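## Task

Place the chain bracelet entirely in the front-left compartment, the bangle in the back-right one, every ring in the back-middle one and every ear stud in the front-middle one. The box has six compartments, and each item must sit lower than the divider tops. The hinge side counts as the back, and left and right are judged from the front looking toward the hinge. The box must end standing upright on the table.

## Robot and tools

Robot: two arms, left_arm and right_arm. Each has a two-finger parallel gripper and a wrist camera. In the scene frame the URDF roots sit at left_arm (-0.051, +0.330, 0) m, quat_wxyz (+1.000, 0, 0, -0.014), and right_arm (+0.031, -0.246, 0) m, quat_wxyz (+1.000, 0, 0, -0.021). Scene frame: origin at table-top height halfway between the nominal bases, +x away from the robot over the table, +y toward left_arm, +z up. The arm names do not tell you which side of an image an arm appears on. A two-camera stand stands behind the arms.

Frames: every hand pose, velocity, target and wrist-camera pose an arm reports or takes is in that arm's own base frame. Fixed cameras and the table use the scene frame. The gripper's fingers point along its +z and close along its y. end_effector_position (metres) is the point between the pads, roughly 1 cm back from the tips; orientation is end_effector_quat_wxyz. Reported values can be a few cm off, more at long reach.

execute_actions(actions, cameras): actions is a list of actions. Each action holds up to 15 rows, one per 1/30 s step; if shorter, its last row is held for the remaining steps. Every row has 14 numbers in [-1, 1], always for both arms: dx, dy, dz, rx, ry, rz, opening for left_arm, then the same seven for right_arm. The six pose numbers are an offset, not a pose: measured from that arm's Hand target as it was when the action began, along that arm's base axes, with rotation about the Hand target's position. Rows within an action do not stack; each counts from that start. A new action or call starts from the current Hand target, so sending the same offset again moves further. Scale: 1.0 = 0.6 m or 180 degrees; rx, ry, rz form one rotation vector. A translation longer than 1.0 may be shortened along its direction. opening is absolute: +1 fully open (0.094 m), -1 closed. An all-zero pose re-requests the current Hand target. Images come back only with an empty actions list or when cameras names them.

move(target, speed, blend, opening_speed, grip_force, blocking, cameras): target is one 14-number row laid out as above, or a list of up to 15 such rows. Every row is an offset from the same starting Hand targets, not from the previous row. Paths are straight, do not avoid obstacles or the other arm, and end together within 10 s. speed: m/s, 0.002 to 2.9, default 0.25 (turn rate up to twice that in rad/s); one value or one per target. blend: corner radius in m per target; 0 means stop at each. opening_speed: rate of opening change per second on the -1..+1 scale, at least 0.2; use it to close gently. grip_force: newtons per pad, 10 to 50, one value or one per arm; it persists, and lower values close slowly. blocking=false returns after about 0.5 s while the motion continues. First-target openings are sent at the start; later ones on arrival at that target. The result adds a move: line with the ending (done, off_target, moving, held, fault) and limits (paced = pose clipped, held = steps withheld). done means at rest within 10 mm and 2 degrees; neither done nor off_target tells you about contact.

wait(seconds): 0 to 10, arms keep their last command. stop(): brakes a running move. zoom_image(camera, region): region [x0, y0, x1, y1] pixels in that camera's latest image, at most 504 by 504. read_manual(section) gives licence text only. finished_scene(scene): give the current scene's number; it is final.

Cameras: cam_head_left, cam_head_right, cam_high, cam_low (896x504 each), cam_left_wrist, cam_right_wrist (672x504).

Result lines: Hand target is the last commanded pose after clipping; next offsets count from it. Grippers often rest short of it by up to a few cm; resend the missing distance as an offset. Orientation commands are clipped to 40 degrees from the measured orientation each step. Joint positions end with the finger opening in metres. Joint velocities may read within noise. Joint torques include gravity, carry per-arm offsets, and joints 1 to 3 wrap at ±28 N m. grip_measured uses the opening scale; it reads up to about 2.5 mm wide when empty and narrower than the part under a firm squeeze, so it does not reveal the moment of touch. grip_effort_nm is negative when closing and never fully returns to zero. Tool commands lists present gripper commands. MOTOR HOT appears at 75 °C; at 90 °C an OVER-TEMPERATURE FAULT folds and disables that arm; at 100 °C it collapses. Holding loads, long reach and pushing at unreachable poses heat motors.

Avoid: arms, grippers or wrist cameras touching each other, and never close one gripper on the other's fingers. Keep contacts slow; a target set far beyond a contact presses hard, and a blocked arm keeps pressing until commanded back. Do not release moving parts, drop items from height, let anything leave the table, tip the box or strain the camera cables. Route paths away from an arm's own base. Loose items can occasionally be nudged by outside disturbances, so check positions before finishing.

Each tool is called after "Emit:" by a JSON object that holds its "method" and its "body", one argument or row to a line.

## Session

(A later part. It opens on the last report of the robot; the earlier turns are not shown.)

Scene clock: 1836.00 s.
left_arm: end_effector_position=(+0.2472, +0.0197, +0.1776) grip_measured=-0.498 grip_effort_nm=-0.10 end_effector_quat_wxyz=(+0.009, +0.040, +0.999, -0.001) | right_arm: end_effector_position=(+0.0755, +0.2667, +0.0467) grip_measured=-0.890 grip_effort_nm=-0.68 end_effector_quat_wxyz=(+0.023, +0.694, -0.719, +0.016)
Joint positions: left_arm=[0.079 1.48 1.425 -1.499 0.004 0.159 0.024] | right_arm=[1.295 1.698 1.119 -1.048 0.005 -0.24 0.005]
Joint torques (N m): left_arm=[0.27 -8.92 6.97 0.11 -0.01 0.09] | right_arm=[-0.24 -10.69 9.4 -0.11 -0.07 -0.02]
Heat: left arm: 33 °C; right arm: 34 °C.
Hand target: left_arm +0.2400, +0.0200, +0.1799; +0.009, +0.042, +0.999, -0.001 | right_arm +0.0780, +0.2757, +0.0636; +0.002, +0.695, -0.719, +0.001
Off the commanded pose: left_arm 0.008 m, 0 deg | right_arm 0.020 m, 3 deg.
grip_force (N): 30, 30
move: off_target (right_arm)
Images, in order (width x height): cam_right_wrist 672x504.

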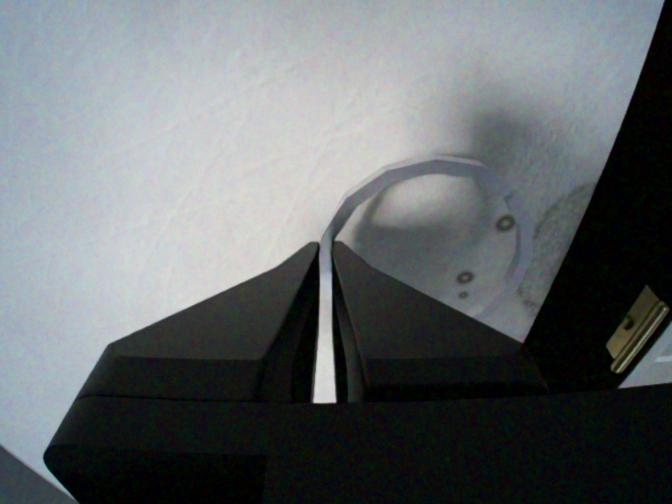

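Emit:
{"method": "move", "body": {
  "target": [
    [0, 0, 0, 0, 0, 0, -0.5, 0, -0.005, 0.1273, 0, 0, 0, -0.96],
    [0, 0, 0, 0, 0, 0, -0.5, 0.17, -0.0928, 0.1357, 0.0012, 0.0333, 0, -0.96],
    [0, 0, 0, 0, 0, 0, -0.5, 0.3233, -0.1628, 0.1273, 0.0023, 0.0666, 0, -0.96]
  ],
  "speed": [0.08, 0.12, 0.1],
  "blend": [0.02, 0.03, 0],
  "cameras": ["cam_right_wrist", "cam_high", "cam_low"]
}}

Scene clock: 1851.80 s.
left_arm: end_effector_position=(+0.2472, +0.0197, +0.1776) grip_measured=-0.498 grip_effort_nm=-0.11 end_effector_quat_wxyz=(+0.009, +0.040, +0.999, -0.001) | right_arm: end_effector_position=(+0.2690, +0.1745, +0.1385) grip_measured=-0.890 grip_effort_nm=-0.68 end_effector_quat_wxyz=(+0.056, +0.690, -0.719, -0.063)
Joint positions: left_arm=[0.079 1.48 1.425 -1.499 0.004 0.159 0.024] | right_arm=[0.519 1.892 1.719 -1.537 -0.094 -1.016 0.005]
Joint torques (N m): left_arm=[0.31 -8.98 6.91 0.08 0 0.1] | right_arm=[-0.17 -7.46 9.87 -0.29 -0.24 -0.04]
Heat: left arm: 33 °C; right arm: 35 °C.
Hand target: left_arm +0.2400, +0.0200, +0.1799; +0.009, +0.042, +0.999, -0.001 | right_arm +0.2720, +0.1780, +0.1399; +0.074, +0.691, -0.715, -0.074
Off the commanded pose: left_arm 0.008 m, 0 deg | right_arm 0.005 m, 3 deg.
joint sent to its limit (right arm) — joint 4 (wrist pitch), lower limit. The joint targets still meet the commanded pose.
grip_force (N): 30, 30
move: off_target (right_arm)
Images, in order (width x height): cam_high 896x504, cam_low 896x504, cam_right_wrist 672x504.

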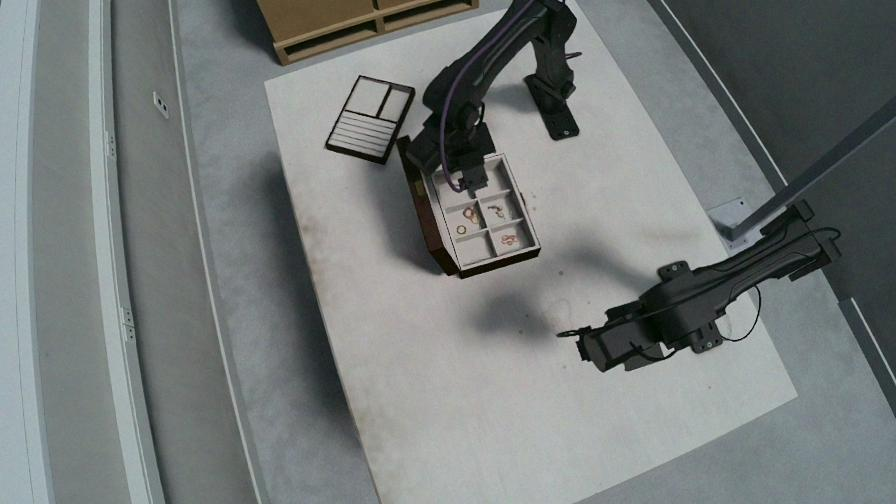

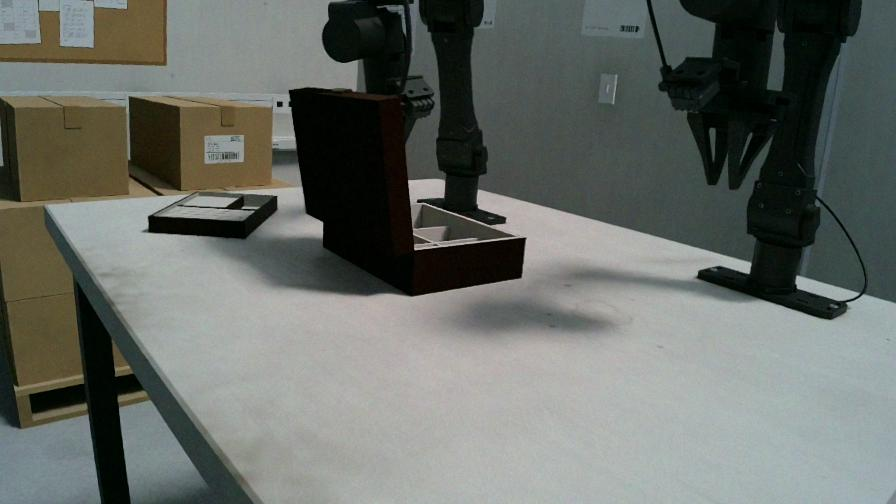

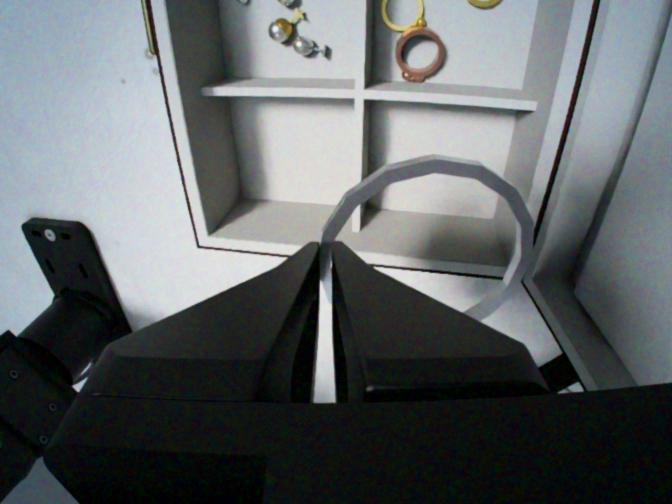

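Emit:
{"method": "zoom_image", "body": {
  "camera": "cam_right_wrist",
  "region": [180, 60, 560, 330]
}}

Scaled by 1.326 from the camera's 672x504 image, which has a finer 960x720 frame.

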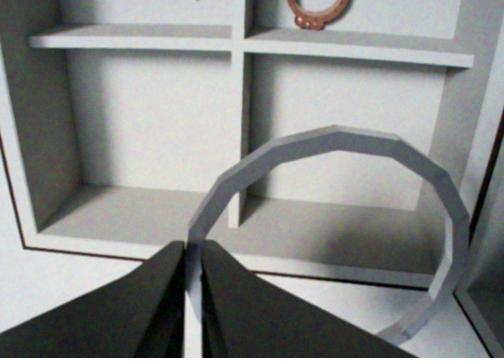

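Emit:
{"method": "move", "body": {
  "target": [0, 0, 0, 0, 0, 0, -0.5, 0.0133, -0.0042, -0.1, 0, 0, 0, -0.96],
  "speed": 0.06,
  "cameras": ["cam_right_wrist", "cam_high"]
}}

Emit:
{"method": "zoom_image", "body": {
  "camera": "cam_right_wrist",
  "region": [250, 80, 600, 350]
}}

Scene clock: 1893.80 s.
left_arm: end_effector_position=(+0.2472, +0.0197, +0.1776) grip_measured=-0.498 grip_effort_nm=-0.10 end_effector_quat_wxyz=(+0.009, +0.040, +0.999, -0.001) | right_arm: end_effector_position=(+0.2902, +0.1824, +0.1008) grip_measured=-0.890 grip_effort_nm=-0.68 end_effector_quat_wxyz=(+0.033, +0.695, -0.716, -0.058)
Joint positions: left_arm=[0.079 1.48 1.425 -1.499 0.004 0.159 0.024] | right_arm=[0.509 1.936 1.634 -1.363 -0.094 -1.036 0.005]
Joint torques (N m): left_arm=[0.31 -8.85 6.84 0.09 0 0.1] | right_arm=[-0.68 -6.24 4.04 -0.17 -0.21 -0.05]
Heat: left arm: 33 °C; right arm: 36 °C.
Hand target: left_arm +0.2400, +0.0200, +0.1799; +0.009, +0.042, +0.999, -0.001 | right_arm +0.2800, +0.1755, +0.0800; +0.074, +0.691, -0.715, -0.074
Off the commanded pose: left_arm 0.008 m, 0 deg | right_arm 0.024 m, 5 deg.
grip_force (N): 30, 30
move: off_target (right_arm)
Images, in order (width x height): cam_high 896x504, cam_right_wrist 672x504.

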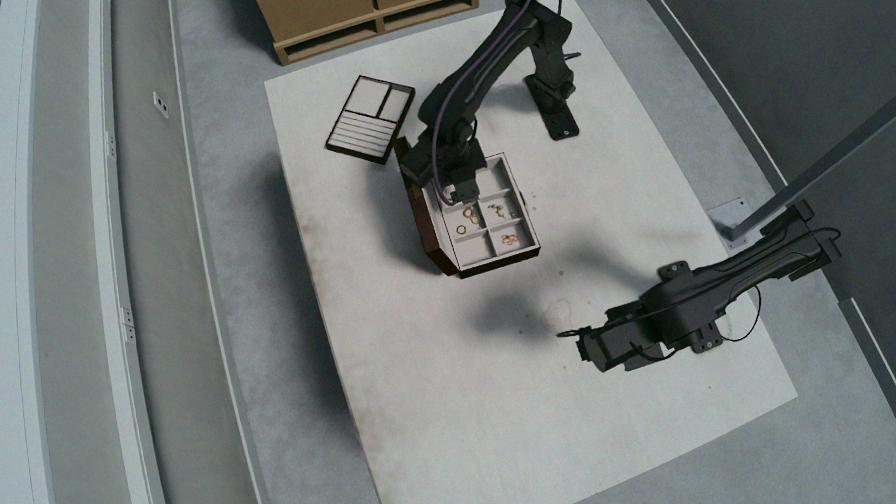

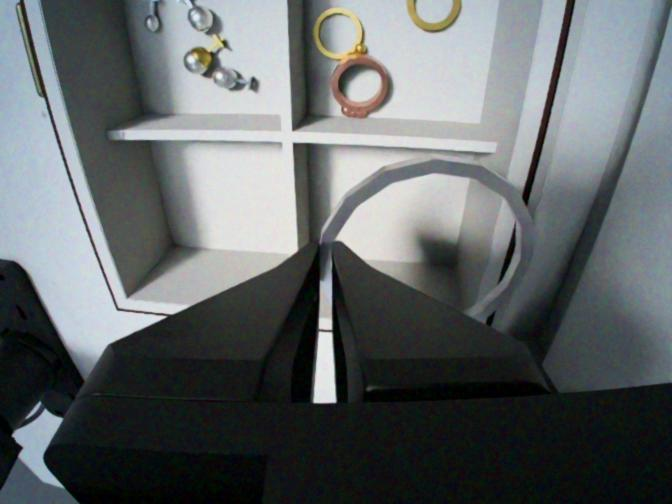

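Scaled by 1.440 from the camera's 672x504 image, which has a finer 960x720 frame.

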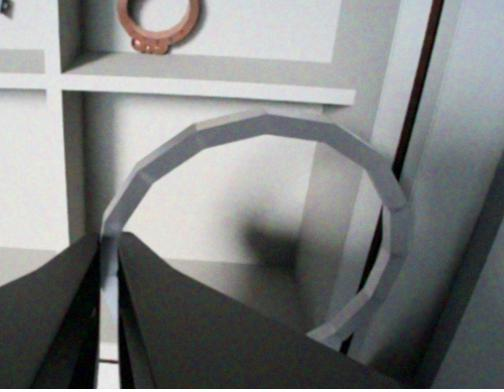

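Emit:
{"method": "move", "body": {
  "target": [0, 0, 0, 0, 0, 0, -0.5, -0.0188, -0.016, -0.0225, 0, 0, 0, -0.96],
  "speed": 0.05,
  "cameras": ["cam_right_wrist"]
}}

Emit:
{"method": "zoom_image", "body": {
  "camera": "cam_right_wrist",
  "region": [250, 80, 600, 350]
}}

Scene clock: 1904.77 s.
left_arm: end_effector_position=(+0.2472, +0.0197, +0.1776) grip_measured=-0.498 grip_effort_nm=-0.11 end_effector_quat_wxyz=(+0.009, +0.040, +0.999, -0.001) | right_arm: end_effector_position=(+0.3039, +0.1875, +0.0890) grip_measured=-0.890 grip_effort_nm=-0.68 end_effector_quat_wxyz=(-0.007, +0.698, -0.715, -0.047)
Joint positions: left_arm=[0.079 1.48 1.425 -1.499 0.004 0.159 0.024] | right_arm=[0.503 1.914 1.561 -1.228 -0.094 -1.044 0.005]
Joint torques (N m): left_arm=[0.34 -9.02 6.82 0.1 0 0.1] | right_arm=[-0.79 -7.66 1.7 -0.78 -0.19 -0.07]
Heat: left arm: 33 °C; right arm: 35 °C.
Hand target: left_arm +0.2400, +0.0200, +0.1799; +0.009, +0.042, +0.999, -0.001 | right_arm +0.2687, +0.1660, +0.0665; +0.074, +0.691, -0.715, -0.074
Off the commanded pose: left_arm 0.008 m, 0 deg | right_arm 0.047 m, 10 deg.
grip_force (N): 30, 30
move: off_target (right_arm)
Images, in order (width x height): cam_right_wrist 672x504.

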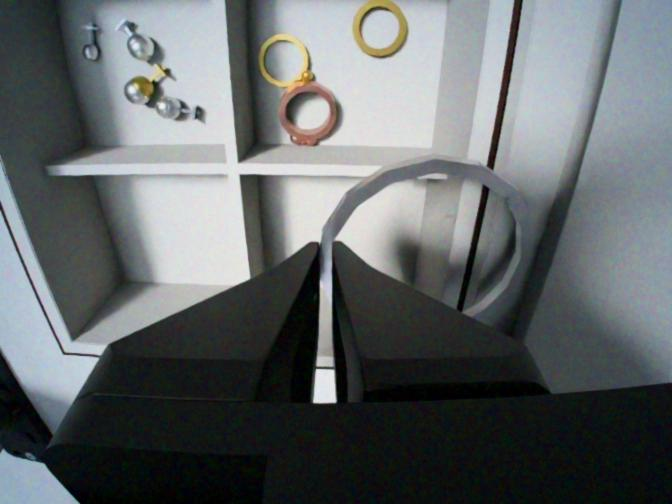

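Scaled by 1.440 from the camera's 672x504 image, which has a finer 960x720 frame.

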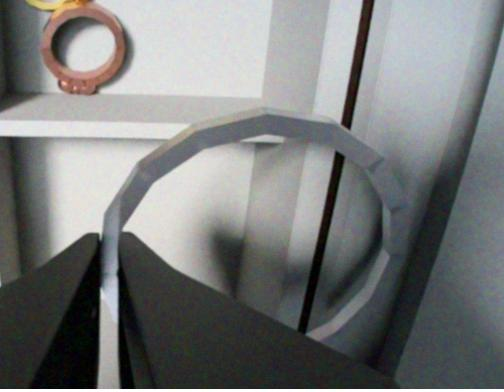

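Emit:
{"method": "move", "body": {
  "target": [0, 0, 0, 0, 0, 0, -0.5, 0.0587, 0.0358, 0.055, 0, 0, 0, -0.96],
  "speed": 0.08,
  "cameras": ["cam_right_wrist", "cam_low", "cam_head_left", "cam_head_right"]
}}

Emit:
{"method": "zoom_image", "body": {
  "camera": "cam_head_left",
  "region": [340, 240, 500, 420]
}}

Emit:
{"method": "zoom_image", "body": {
  "camera": "cam_low",
  "region": [280, 0, 560, 300]
}}

Scene clock: 1933.83 s.
left_arm: end_effector_position=(+0.2472, +0.0197, +0.1776) grip_measured=-0.498 grip_effort_nm=-0.11 end_effector_quat_wxyz=(+0.009, +0.040, +0.999, -0.001) | right_arm: end_effector_position=(+0.3054, +0.1870, +0.1032) grip_measured=-0.890 grip_effort_nm=-0.68 end_effector_quat_wxyz=(+0.058, +0.692, -0.716, -0.065)
Joint positions: left_arm=[0.079 1.48 1.425 -1.499 0.004 0.159 0.024] | right_arm=[0.499 2.052 1.803 -1.468 -0.094 -1.044 0.005]
Joint torques (N m): left_arm=[0.32 -8.99 6.83 0.11 0 0.09] | right_arm=[-0.08 -8.24 9.18 -0.44 -0.18 -0.01]
Heat: left arm: 33 °C; right arm: 33 °C.
Hand target: left_arm +0.2400, +0.0200, +0.1799; +0.009, +0.042, +0.999, -0.001 | right_arm +0.3039, +0.1874, +0.0995; +0.074, +0.691, -0.715, -0.074
Off the commanded pose: left_arm 0.008 m, 0 deg | right_arm 0.004 m, 2 deg.
grip_force (N): 30, 30
move: done
Images, in order (width x height): cam_head_left 896x504, cam_head_right 896x504, cam_low 896x504, cam_right_wrist 672x504.

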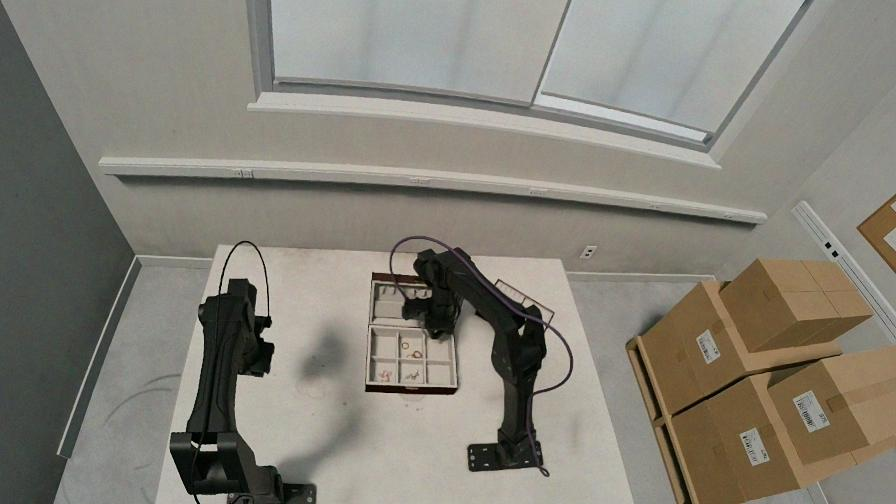

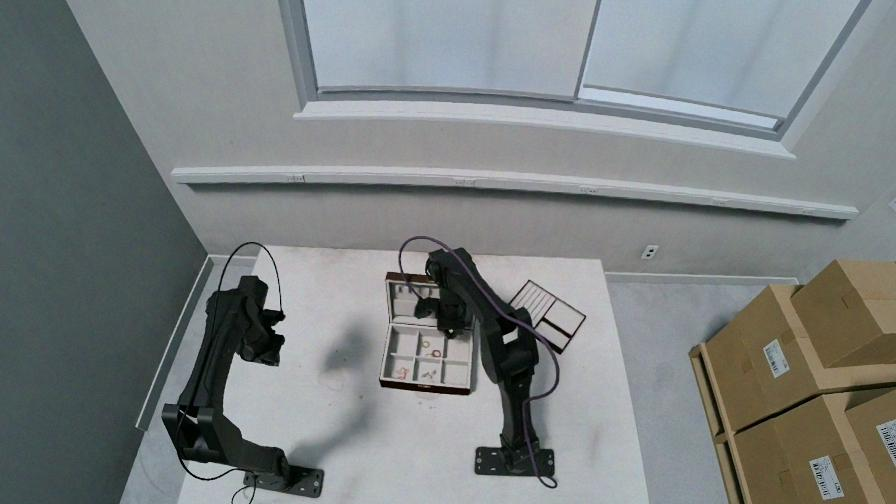

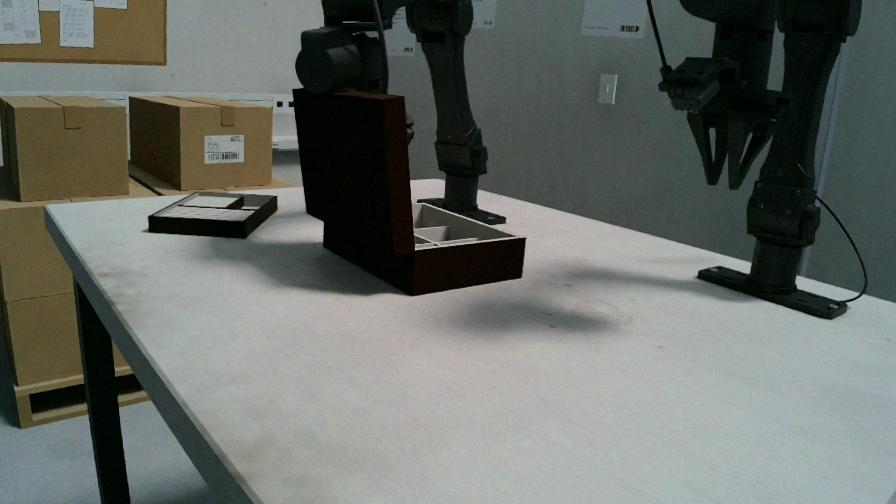

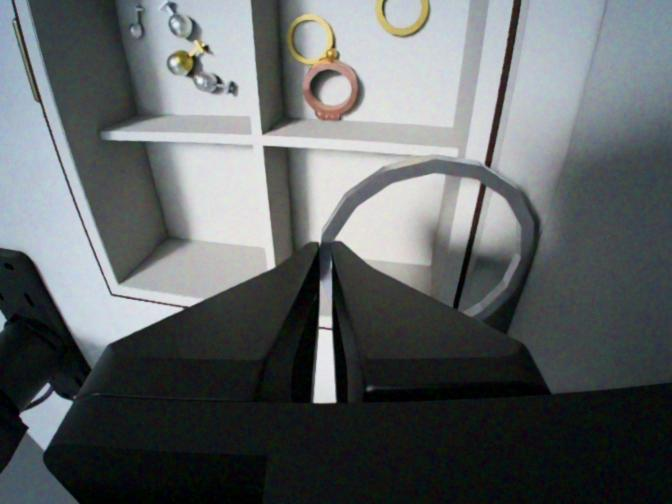

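Scaled by 2.800 from the camera's 896x504 image, which has a finer 1280x720 frame.

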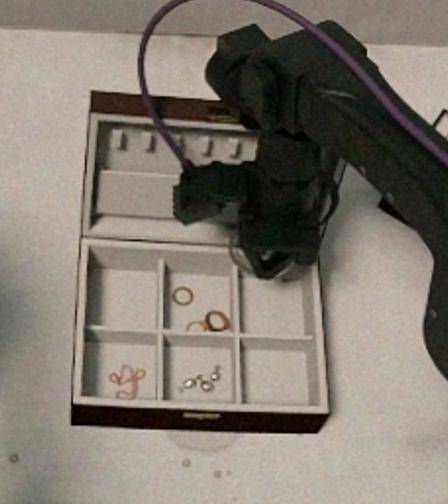

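Scaled by 1.680 from the camera's 896x504 image, which has a finer 1280x720 frame.

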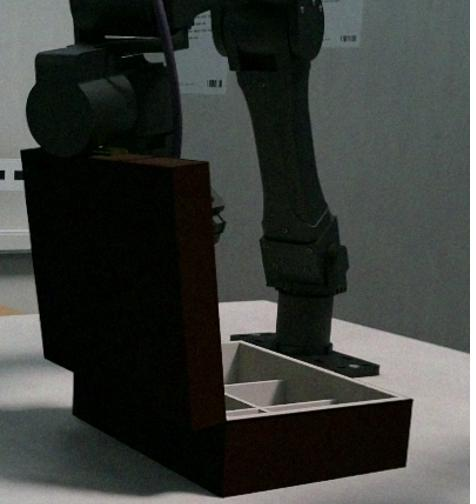

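Emit:
{"method": "move", "body": {
  "target": [
    [0, 0, 0, 0, 0, 0, -0.5, -0.01, 0.0, 0.035, 0, 0, 0, -0.96],
    [0, 0, 0, 0, 0, 0, -0.5, -0.0565, -0.0198, 0.0425, -0.0018, -0.05, 0, -0.96]
  ],
  "speed": 0.06,
  "blend": [0.01, 0],
  "cameras": ["cam_right_wrist", "cam_low"]
}}

Emit:
{"method": "zoom_image", "body": {
  "camera": "cam_low",
  "region": [280, 0, 560, 300]
}}

Scene clock: 2031.23 s.
left_arm: end_effector_position=(+0.2472, +0.0197, +0.1776) grip_measured=-0.498 grip_effort_nm=-0.10 end_effector_quat_wxyz=(+0.009, +0.040, +0.999, -0.001) | right_arm: end_effector_position=(+0.2723, +0.1741, +0.1173) grip_measured=-0.890 grip_effort_nm=-0.68 end_effector_quat_wxyz=(+0.038, +0.693, -0.719, -0.023)
Joint positions: left_arm=[0.079 1.48 1.425 -1.499 0.004 0.159 0.024] | right_arm=[0.55 1.847 1.585 -1.392 -0.028 -0.985 0.005]
Joint torques (N m): left_arm=[0.31 -9.02 6.91 0.08 0.03 0.11] | right_arm=[0.7 -13.01 4.93 0.14 -0.03 0.09]
Heat: left arm: 33 °C; right arm: 35 °C.
Hand target: left_arm +0.2400, +0.0200, +0.1799; +0.009, +0.042, +0.999, -0.001 | right_arm +0.2701, +0.1756, +0.1250; +0.020, +0.695, -0.719, -0.018
Off the commanded pose: left_arm 0.008 m, 0 deg | right_arm 0.008 m, 2 deg.
grip_force (N): 30, 30
move: done
Images, in order (width x height): cam_low 896x504, cam_right_wrist 672x504.

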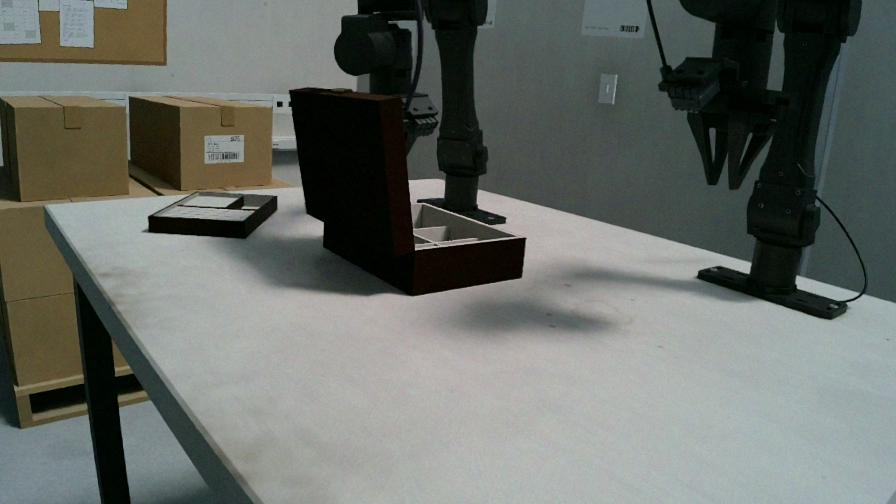

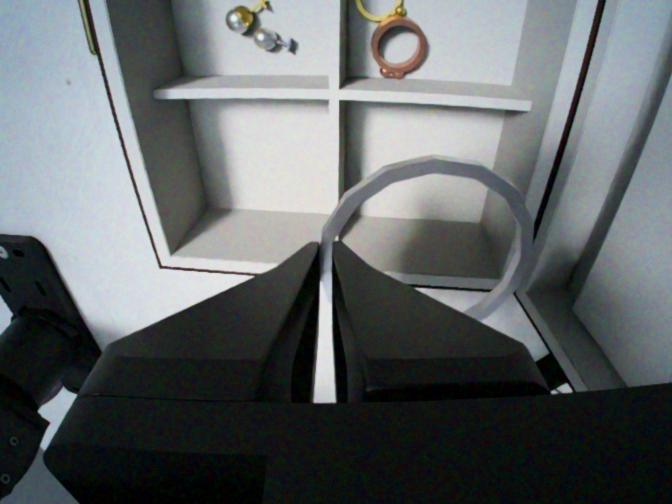

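Scaled by 1.680 from the camera's 896x504 image, which has a finer 1280x720 frame.

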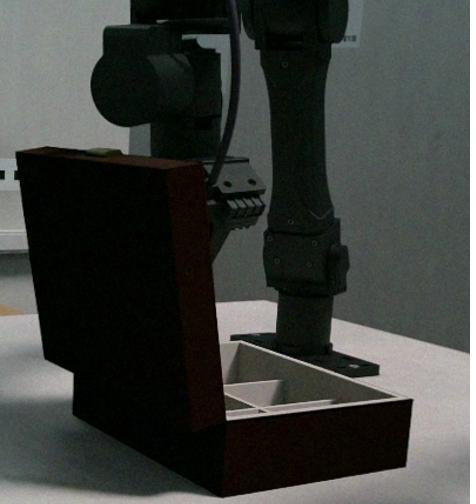

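Emit:
{"method": "move", "body": {
  "target": [0, 0, 0, 0, 0, 0, -0.5, 0.0122, -0.0067, -0.0767, -0.0005, -0.0139, 0, -0.96],
  "speed": 0.05,
  "cameras": ["cam_right_wrist", "cam_low"]
}}

Emit:
{"method": "zoom_image", "body": {
  "camera": "cam_low",
  "region": [280, 0, 560, 300]
}}

Emit:
{"method": "zoom_image", "body": {
  "camera": "cam_right_wrist",
  "region": [230, 60, 580, 330]
}}

Scene clock: 2058.13 s.
left_arm: end_effector_position=(+0.2472, +0.0197, +0.1776) grip_measured=-0.498 grip_effort_nm=-0.11 end_effector_quat_wxyz=(+0.009, +0.040, +0.999, -0.001) | right_arm: end_effector_position=(+0.2749, +0.1704, +0.0706) grip_measured=-0.890 grip_effort_nm=-0.68 end_effector_quat_wxyz=(+0.028, +0.694, -0.719, -0.008)
Joint positions: left_arm=[0.079 1.48 1.425 -1.499 0.004 0.159 0.024] | right_arm=[0.55 1.845 1.397 -1.181 -0.003 -0.985 0.005]
Joint torques (N m): left_arm=[0.32 -8.96 6.89 0.09 0 0.11] | right_arm=[0.02 -13.01 5.07 0.26 -0.02 0.01]
Heat: left arm: 33 °C; right arm: 34 °C.
Hand target: left_arm +0.2400, +0.0200, +0.1799; +0.009, +0.042, +0.999, -0.001 | right_arm +0.2774, +0.1715, +0.0790; +0.004, +0.695, -0.719, -0.002
Off the commanded pose: left_arm 0.008 m, 0 deg | right_arm 0.009 m, 3 deg.
grip_force (N): 30, 30
move: off_target (right_arm)
Images, in order (width x height): cam_low 896x504, cam_right_wrist 672x504.

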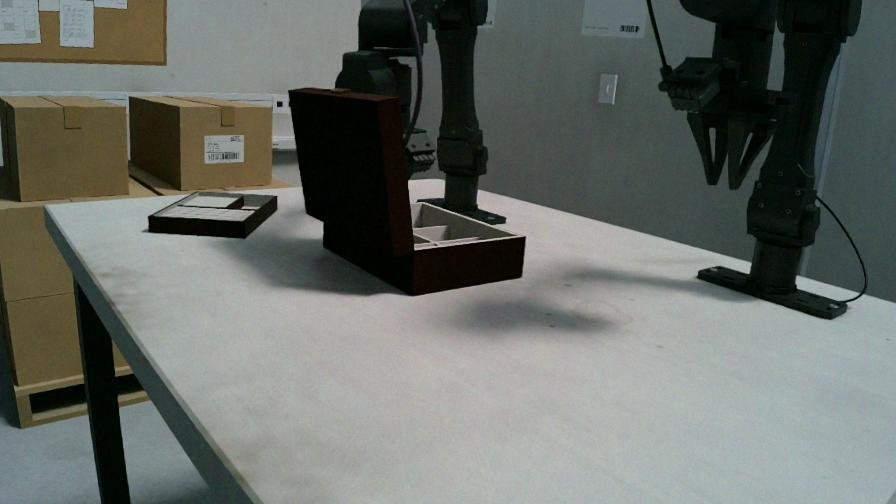

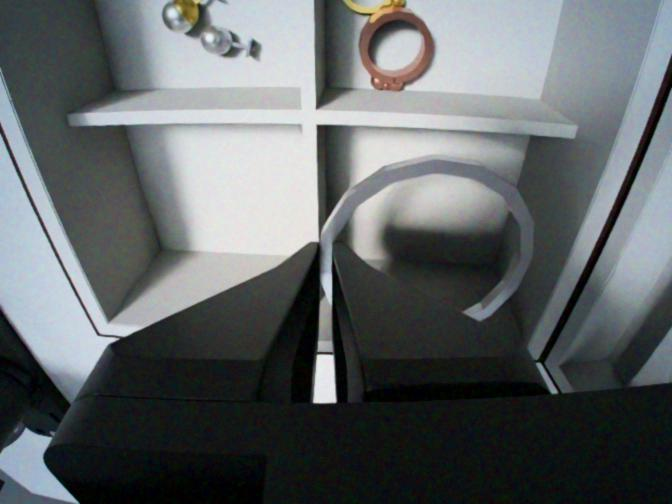

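Scaled by 1.680 from the camera's 896x504 image, which has a finer 1280x720 frame.

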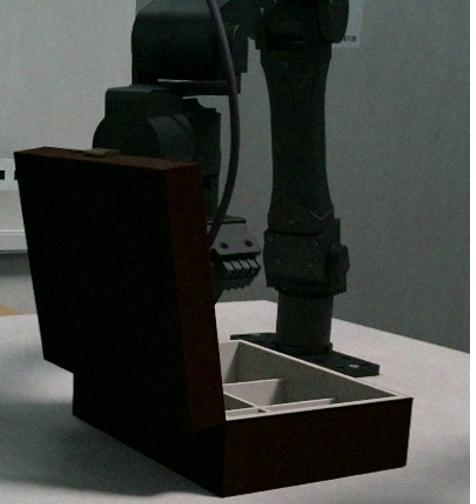

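Scaled by 1.440 from the camera's 672x504 image, which has a finer 960x720 frame.

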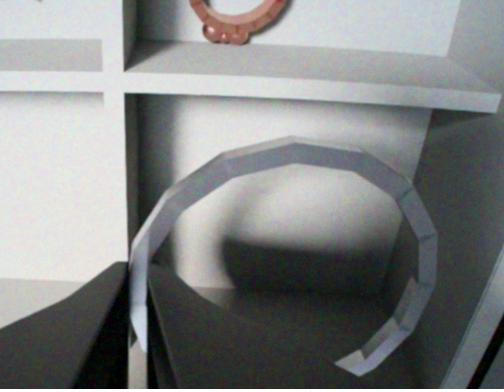

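Emit:
{"method": "move", "body": {
  "target": [0,0,0,0,0,0,-0.5,0.0075,0.0017,0,0,0,0,-0.96],
  "speed": 0.05,
  "grip_force": [50,30],
  "cameras": ["cam_right_wrist","cam_low"]
}}

Scene clock: 2084.70 s.
left_arm: end_effector_position=(+0.2472, +0.0197, +0.1776) grip_measured=-0.498 grip_effort_nm=-0.11 end_effector_quat_wxyz=(+0.009, +0.040, +0.999, -0.001) | right_arm: end_effector_position=(+0.2750, +0.1704, +0.0705) grip_measured=-0.890 grip_effort_nm=-0.67 end_effector_quat_wxyz=(+0.028, +0.694, -0.719, -0.008)
Joint positions: left_arm=[0.079 1.48 1.425 -1.499 0.004 0.159 0.024] | right_arm=[0.55 1.845 1.397 -1.181 -0.003 -0.985 0.005]
Joint torques (N m): left_arm=[0.34 -8.94 6.84 0.06 0.01 0.13] | right_arm=[-0.36 -11.56 6.84 0.23 -0.02 -0.03]
Heat: left arm: 33 °C; right arm: 36 °C.
Hand target: left_arm +0.2400, +0.0200, +0.1799; +0.009, +0.042, +0.999, -0.001 | right_arm +0.2819, +0.1726, +0.0790; +0.004, +0.695, -0.719, -0.002
Off the commanded pose: left_arm 0.008 m, 0 deg | right_arm 0.011 m, 3 deg.
grip_force (N): 50, 30
move: off_target (right_arm)
Images, in order (width x height): cam_low 896x504, cam_right_wrist 672x504.

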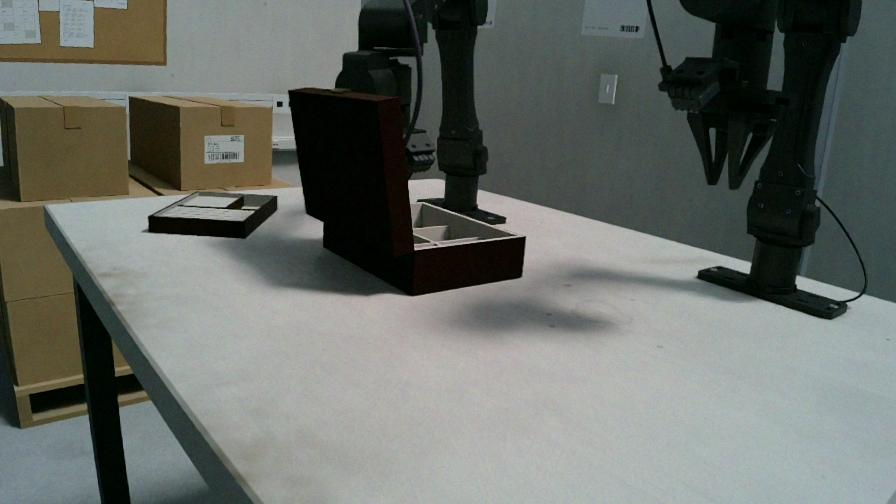

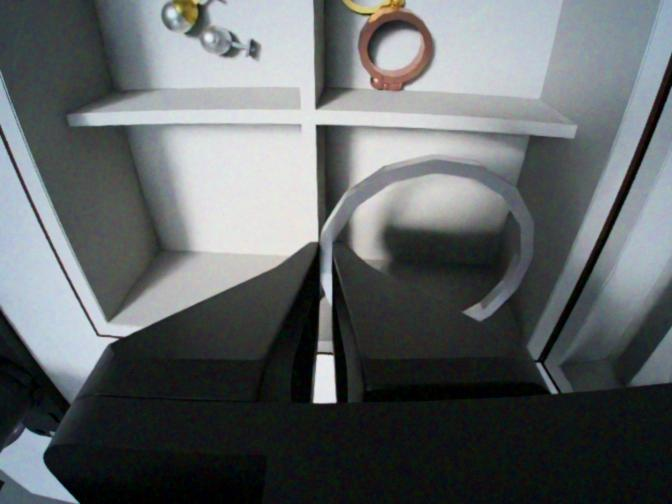

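Emit:
{"method": "zoom_image", "body": {
  "camera": "cam_right_wrist",
  "region": [280, 80, 600, 360]
}}

Emit:
{"method": "zoom_image", "body": {
  "camera": "cam_right_wrist",
  "region": [40, 80, 340, 360]
}}

Scaled by 1.575 from the camera's 672x504 image, which has a finer 960x720 frame.

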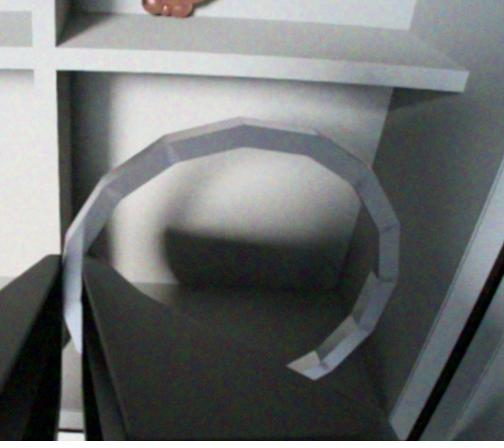

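Scaled by 1.680 from the camera's 672x504 image, which has a finer 960x720 frame.

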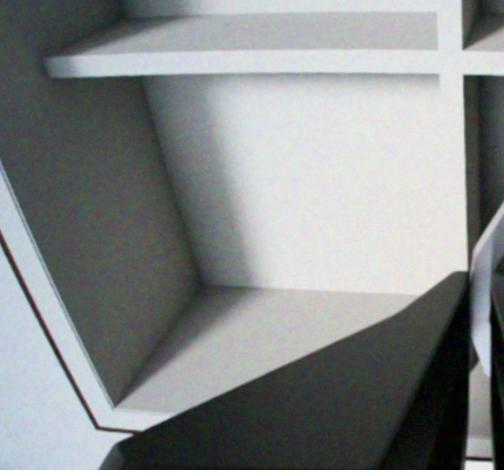

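Emit:
{"method": "move", "body": {
  "target": [0,0,0,0,0,0,-0.5,0.006,-0.0047,0,0,0,0,-0.96],
  "speed": 0.05,
  "cameras": ["cam_right_wrist"]
}}

Scene clock: 2224.43 s.
left_arm: end_effector_position=(+0.2472, +0.0197, +0.1776) grip_measured=-0.498 grip_effort_nm=-0.11 end_effector_quat_wxyz=(+0.009, +0.040, +0.999, -0.001) | right_arm: end_effector_position=(+0.2756, +0.1693, +0.0705) grip_measured=-0.890 grip_effort_nm=-0.68 end_effector_quat_wxyz=(+0.028, +0.696, -0.717, -0.008)
Joint positions: left_arm=[0.079 1.48 1.425 -1.499 0.004 0.159 0.024] | right_arm=[0.546 1.845 1.397 -1.181 -0.002 -0.995 0.005]
Joint torques (N m): left_arm=[0.29 -9.05 6.89 0.1 0.02 0.11] | right_arm=[-1.16 -11.03 7.56 0.22 -0.02 -0.04]
Heat: left arm: 33 °C; right arm: 36 °C.
Hand target: left_arm +0.2400, +0.0200, +0.1799; +0.009, +0.042, +0.999, -0.001 | right_arm +0.2855, +0.1697, +0.0790; +0.004, +0.695, -0.719, -0.002
Off the commanded pose: left_arm 0.008 m, 0 deg | right_arm 0.013 m, 3 deg.
grip_force (N): 50, 30
move: off_target (right_arm)
Images, in order (width x height): cam_right_wrist 672x504.

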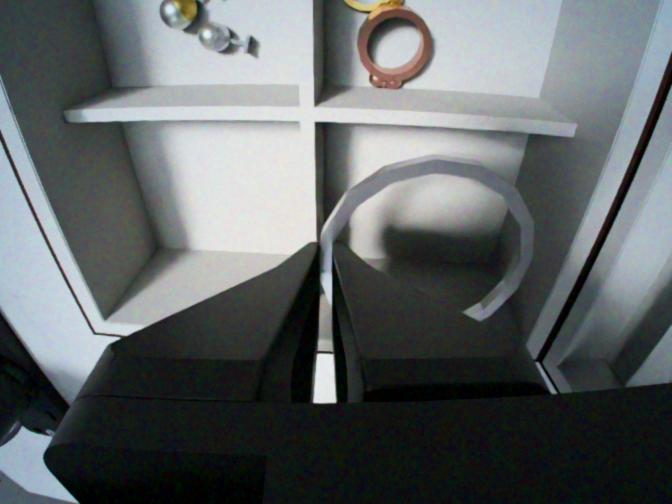

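Emit:
{"method": "move", "body": {
  "target": [0,0,0,0,0,0,-0.5,0.0035,-0.0003,-0.0108,0,0,0,-0.96],
  "speed": 0.05,
  "cameras": ["cam_right_wrist"]
}}

Scene clock: 2248.83 s.
left_arm: end_effector_position=(+0.2472, +0.0197, +0.1776) grip_measured=-0.498 grip_effort_nm=-0.11 end_effector_quat_wxyz=(+0.009, +0.040, +0.999, -0.001) | right_arm: end_effector_position=(+0.2800, +0.1700, +0.0703) grip_measured=-0.890 grip_effort_nm=-0.68 end_effector_quat_wxyz=(+0.020, +0.696, -0.718, -0.006)
Joint positions: left_arm=[0.079 1.48 1.425 -1.499 0.004 0.159 0.024] | right_arm=[0.541 1.845 1.397 -1.164 -0.002 -0.999 0.005]
Joint torques (N m): left_arm=[0.25 -8.95 6.93 0.1 0 0.1] | right_arm=[-1.03 -9.91 6.52 0.32 -0.02 -0.05]
Heat: left arm: 33 °C; right arm: 36 °C.
Hand target: left_arm +0.2400, +0.0200, +0.1799; +0.009, +0.042, +0.999, -0.001 | right_arm +0.2876, +0.1695, +0.0725; +0.005, +0.695, -0.719, -0.002
Off the commanded pose: left_arm 0.008 m, 0 deg | right_arm 0.008 m, 2 deg.
grip_force (N): 50, 30
move: done
Images, in order (width x height): cam_right_wrist 672x504.

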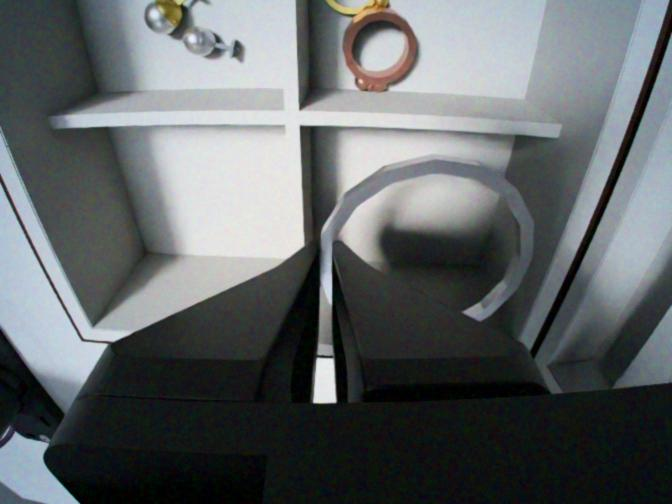

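Emit:
{"method": "move", "body": {
  "target": [0,0,0,0,0,0,-0.5,0,-0.0045,-0.0175,0,0,0,-0.96],
  "speed": 0.05,
  "cameras": ["cam_right_wrist"]
}}

Scene clock: 2273.17 s.
left_arm: end_effector_position=(+0.2472, +0.0197, +0.1776) grip_measured=-0.498 grip_effort_nm=-0.10 end_effector_quat_wxyz=(+0.009, +0.040, +0.999, -0.001) | right_arm: end_effector_position=(+0.2857, +0.1706, +0.0650) grip_measured=-0.890 grip_effort_nm=-0.68 end_effector_quat_wxyz=(+0.008, +0.696, -0.718, -0.003)
Joint positions: left_arm=[0.079 1.48 1.425 -1.499 0.004 0.159 0.024] | right_arm=[0.534 1.845 1.376 -1.118 -0.002 -1.006 0.005]
Joint torques (N m): left_arm=[0.29 -8.96 6.82 0.11 0.02 0.08] | right_arm=[-1.02 -9.58 5.05 0.31 -0.03 -0.04]
Heat: left arm: 32 °C; right arm: 36 °C.
Hand target: left_arm +0.2400, +0.0200, +0.1799; +0.009, +0.042, +0.999, -0.001 | right_arm +0.2876, +0.1668, +0.0621; +0.004, +0.695, -0.719, -0.002
Off the commanded pose: left_arm 0.008 m, 0 deg | right_arm 0.005 m, 0 deg.
grip_force (N): 50, 30
move: done
Images, in order (width x height): cam_right_wrist 672x504.

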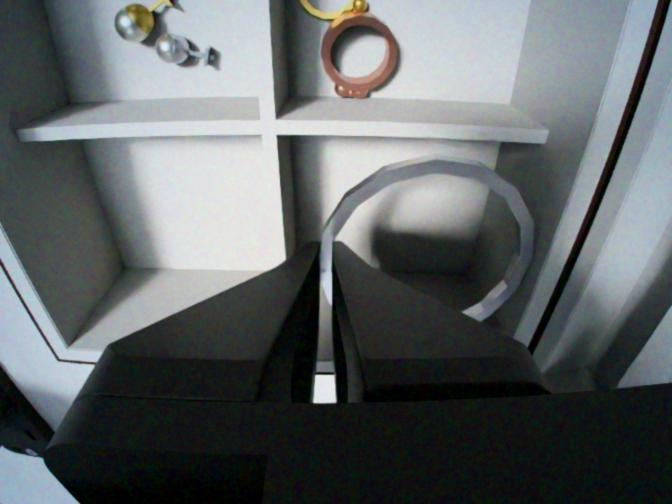

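Emit:
{"method": "move", "body": {
  "target": [0,0,0,0,0,0,-0.5,-0.0042,-0.0047,0,0,0,0,-0.96],
  "speed": 0.05,
  "cameras": []
}}

Scene clock: 2297.20 s.
left_arm: end_effector_position=(+0.2472, +0.0197, +0.1776) grip_measured=-0.498 grip_effort_nm=-0.11 end_effector_quat_wxyz=(+0.009, +0.040, +0.999, -0.001) | right_arm: end_effector_position=(+0.2832, +0.1680, +0.0610) grip_measured=-0.890 grip_effort_nm=-0.68 end_effector_quat_wxyz=(+0.013, +0.696, -0.718, -0.004)
Joint positions: left_arm=[0.079 1.48 1.425 -1.499 0.004 0.159 0.024] | right_arm=[0.531 1.845 1.359 -1.112 -0.002 -1.01 0.005]
Joint torques (N m): left_arm=[0.25 -8.96 6.86 0.1 -0.01 0.1] | right_arm=[-1.06 -10.73 4.96 0.27 -0.02 -0.05]
Heat: left arm: 32 °C; right arm: 35 °C.
Hand target: left_arm +0.2400, +0.0200, +0.1799; +0.009, +0.042, +0.999, -0.001 | right_arm +0.2850, +0.1640, +0.0620; +0.004, +0.695, -0.719, -0.002
Off the commanded pose: left_arm 0.008 m, 0 deg | right_arm 0.004 m, 1 deg.
grip_force (N): 50, 30
move: done
No camera images: "cameras" was empty.

Emit:
{"method": "move", "body": {
  "target": [0,0,0,0,0,0,-0.5,0,0,-0.0145,0,0,0,-0.96],
  "speed": 0.04,
  "cameras": ["cam_right_wrist", "cam_low"]
}}

Scene clock: 2308.37 s.
left_arm: end_effector_position=(+0.2472, +0.0197, +0.1776) grip_measured=-0.498 grip_effort_nm=-0.11 end_effector_quat_wxyz=(+0.009, +0.040, +0.999, -0.001) | right_arm: end_effector_position=(+0.2829, +0.1678, +0.0548) grip_measured=-0.890 grip_effort_nm=-0.68 end_effector_quat_wxyz=(+0.010, +0.697, -0.717, -0.003)
Joint positions: left_arm=[0.079 1.48 1.425 -1.499 0.004 0.159 0.024] | right_arm=[0.531 1.845 1.334 -1.081 -0.002 -1.01 0.005]
Joint torques (N m): left_arm=[0.28 -8.99 6.78 0.09 0.02 0.06] | right_arm=[-1.05 -9.89 4.98 0.3 -0.02 -0.05]
Heat: left arm: 32 °C; right arm: 36 °C.
Hand target: left_arm +0.2400, +0.0200, +0.1799; +0.009, +0.042, +0.999, -0.001 | right_arm +0.2850, +0.1640, +0.0533; +0.004, +0.695, -0.719, -0.002
Off the commanded pose: left_arm 0.008 m, 0 deg | right_arm 0.005 m, 1 deg.
grip_force (N): 50, 30
move: done
Images, in order (width x height): cam_low 896x504, cam_right_wrist 672x504.

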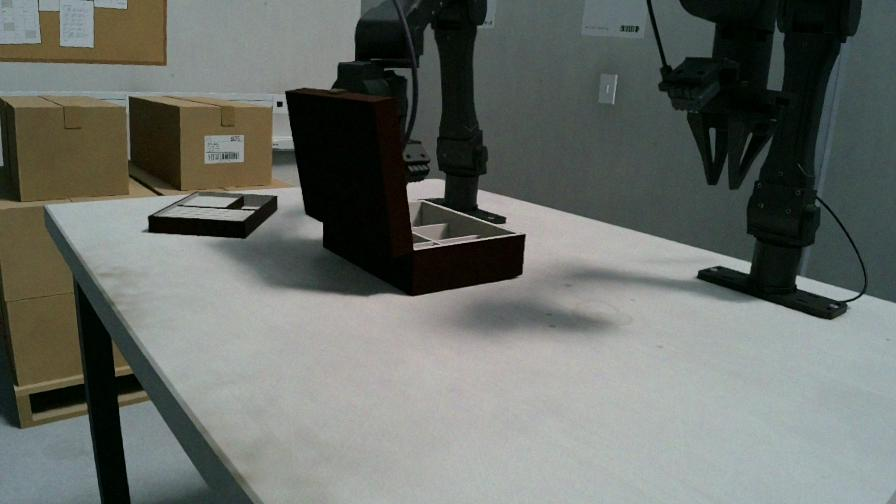

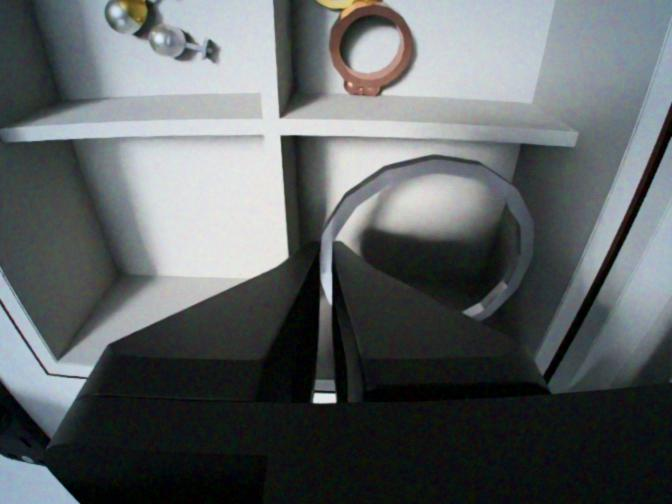

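Emit:
{"method": "move", "body": {
  "target": [
    [0,0,0,0,0,0,-0.5,0,-0.003,0,0,0,0,-0.96],
    [0,0,0,0,0,0,-0.5,0,-0.003,-0.014,0,0,0,-0.96]
  ],
  "speed": 0.04,
  "cameras": ["cam_right_wrist"]
}}

Scene clock: 2334.43 s.
left_arm: end_effector_position=(+0.2472, +0.0197, +0.1776) grip_measured=-0.498 grip_effort_nm=-0.10 end_effector_quat_wxyz=(+0.009, +0.040, +0.999, -0.001) | right_arm: end_effector_position=(+0.2823, +0.1660, +0.0479) grip_measured=-0.890 grip_effort_nm=-0.68 end_effector_quat_wxyz=(+0.009, +0.697, -0.717, -0.003)
Joint positions: left_arm=[0.079 1.48 1.425 -1.499 0.004 0.159 0.024] | right_arm=[0.527 1.845 1.305 -1.051 -0.002 -1.015 0.005]
Joint torques (N m): left_arm=[0.27 -8.95 6.83 0.09 -0.01 0.1] | right_arm=[-1.16 -9.35 4.98 0.33 -0.02 -0.04]
Heat: left arm: 32 °C; right arm: 35 °C.
Hand target: left_arm +0.2400, +0.0200, +0.1799; +0.009, +0.042, +0.999, -0.001 | right_arm +0.2850, +0.1622, +0.0450; +0.004, +0.695, -0.719, -0.002
Off the commanded pose: left_arm 0.008 m, 0 deg | right_arm 0.006 m, 1 deg.
grip_force (N): 50, 30
move: done
Images, in order (width x height): cam_right_wrist 672x504.

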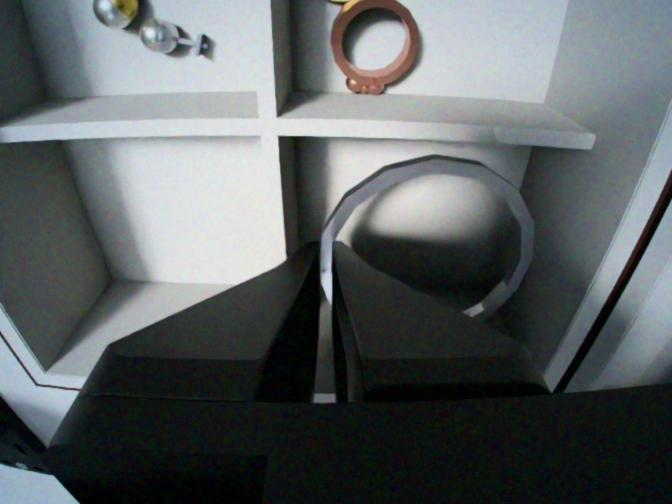

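Emit:
{"method": "move", "body": {
  "target": [
    [0,0,0,0,0,0,-0.5,0.001,0,-0.017,0,0,0,-0.96],
    [0,0,0,0,0,0,-0.5,0.002,0,-0.032,0,0,0,-0.96]
  ],
  "speed": 0.04,
  "blend": [0.002, 0],
  "cameras": ["cam_right_wrist", "cam_low"]
}}

Scene clock: 2348.93 s.
left_arm: end_effector_position=(+0.2472, +0.0197, +0.1776) grip_measured=-0.498 grip_effort_nm=-0.10 end_effector_quat_wxyz=(+0.009, +0.040, +0.999, -0.001) | right_arm: end_effector_position=(+0.2847, +0.1663, +0.0369) grip_measured=-0.890 grip_effort_nm=-0.68 end_effector_quat_wxyz=(-0.002, +0.697, -0.717, +0.000)
Joint positions: left_arm=[0.079 1.48 1.425 -1.499 0.004 0.159 0.024] | right_arm=[0.525 1.845 1.26 -0.981 -0.002 -1.017 0.005]
Joint torques (N m): left_arm=[0.28 -8.94 6.87 0.1 0.01 0.12] | right_arm=[-1.06 -6.97 5.07 0.4 -0.02 -0.04]
Heat: left arm: 32 °C; right arm: 35 °C.
Hand target: left_arm +0.2400, +0.0200, +0.1799; +0.009, +0.042, +0.999, -0.001 | right_arm +0.2863, +0.1623, +0.0258; +0.004, +0.695, -0.719, -0.002
Off the commanded pose: left_arm 0.008 m, 0 deg | right_arm 0.012 m, 1 deg.
grip_force (N): 50, 30
move: off_target (right_arm)
Images, in order (width x height): cam_low 896x504, cam_right_wrist 672x504.

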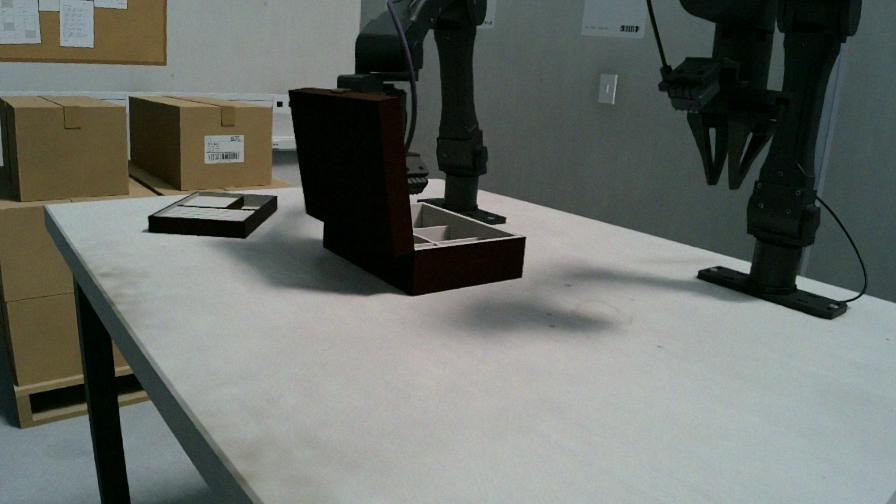

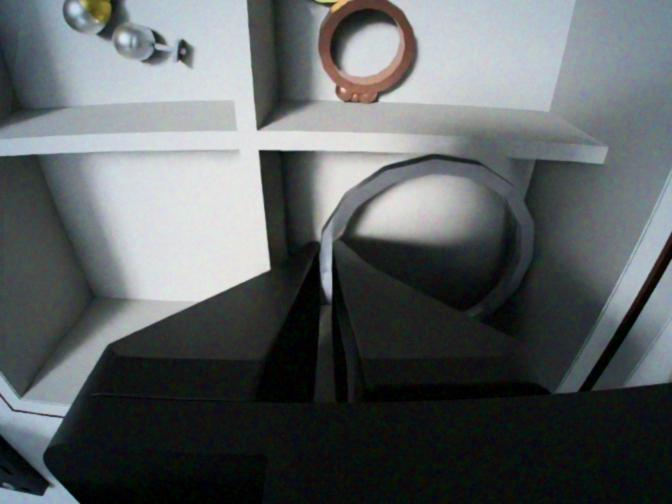

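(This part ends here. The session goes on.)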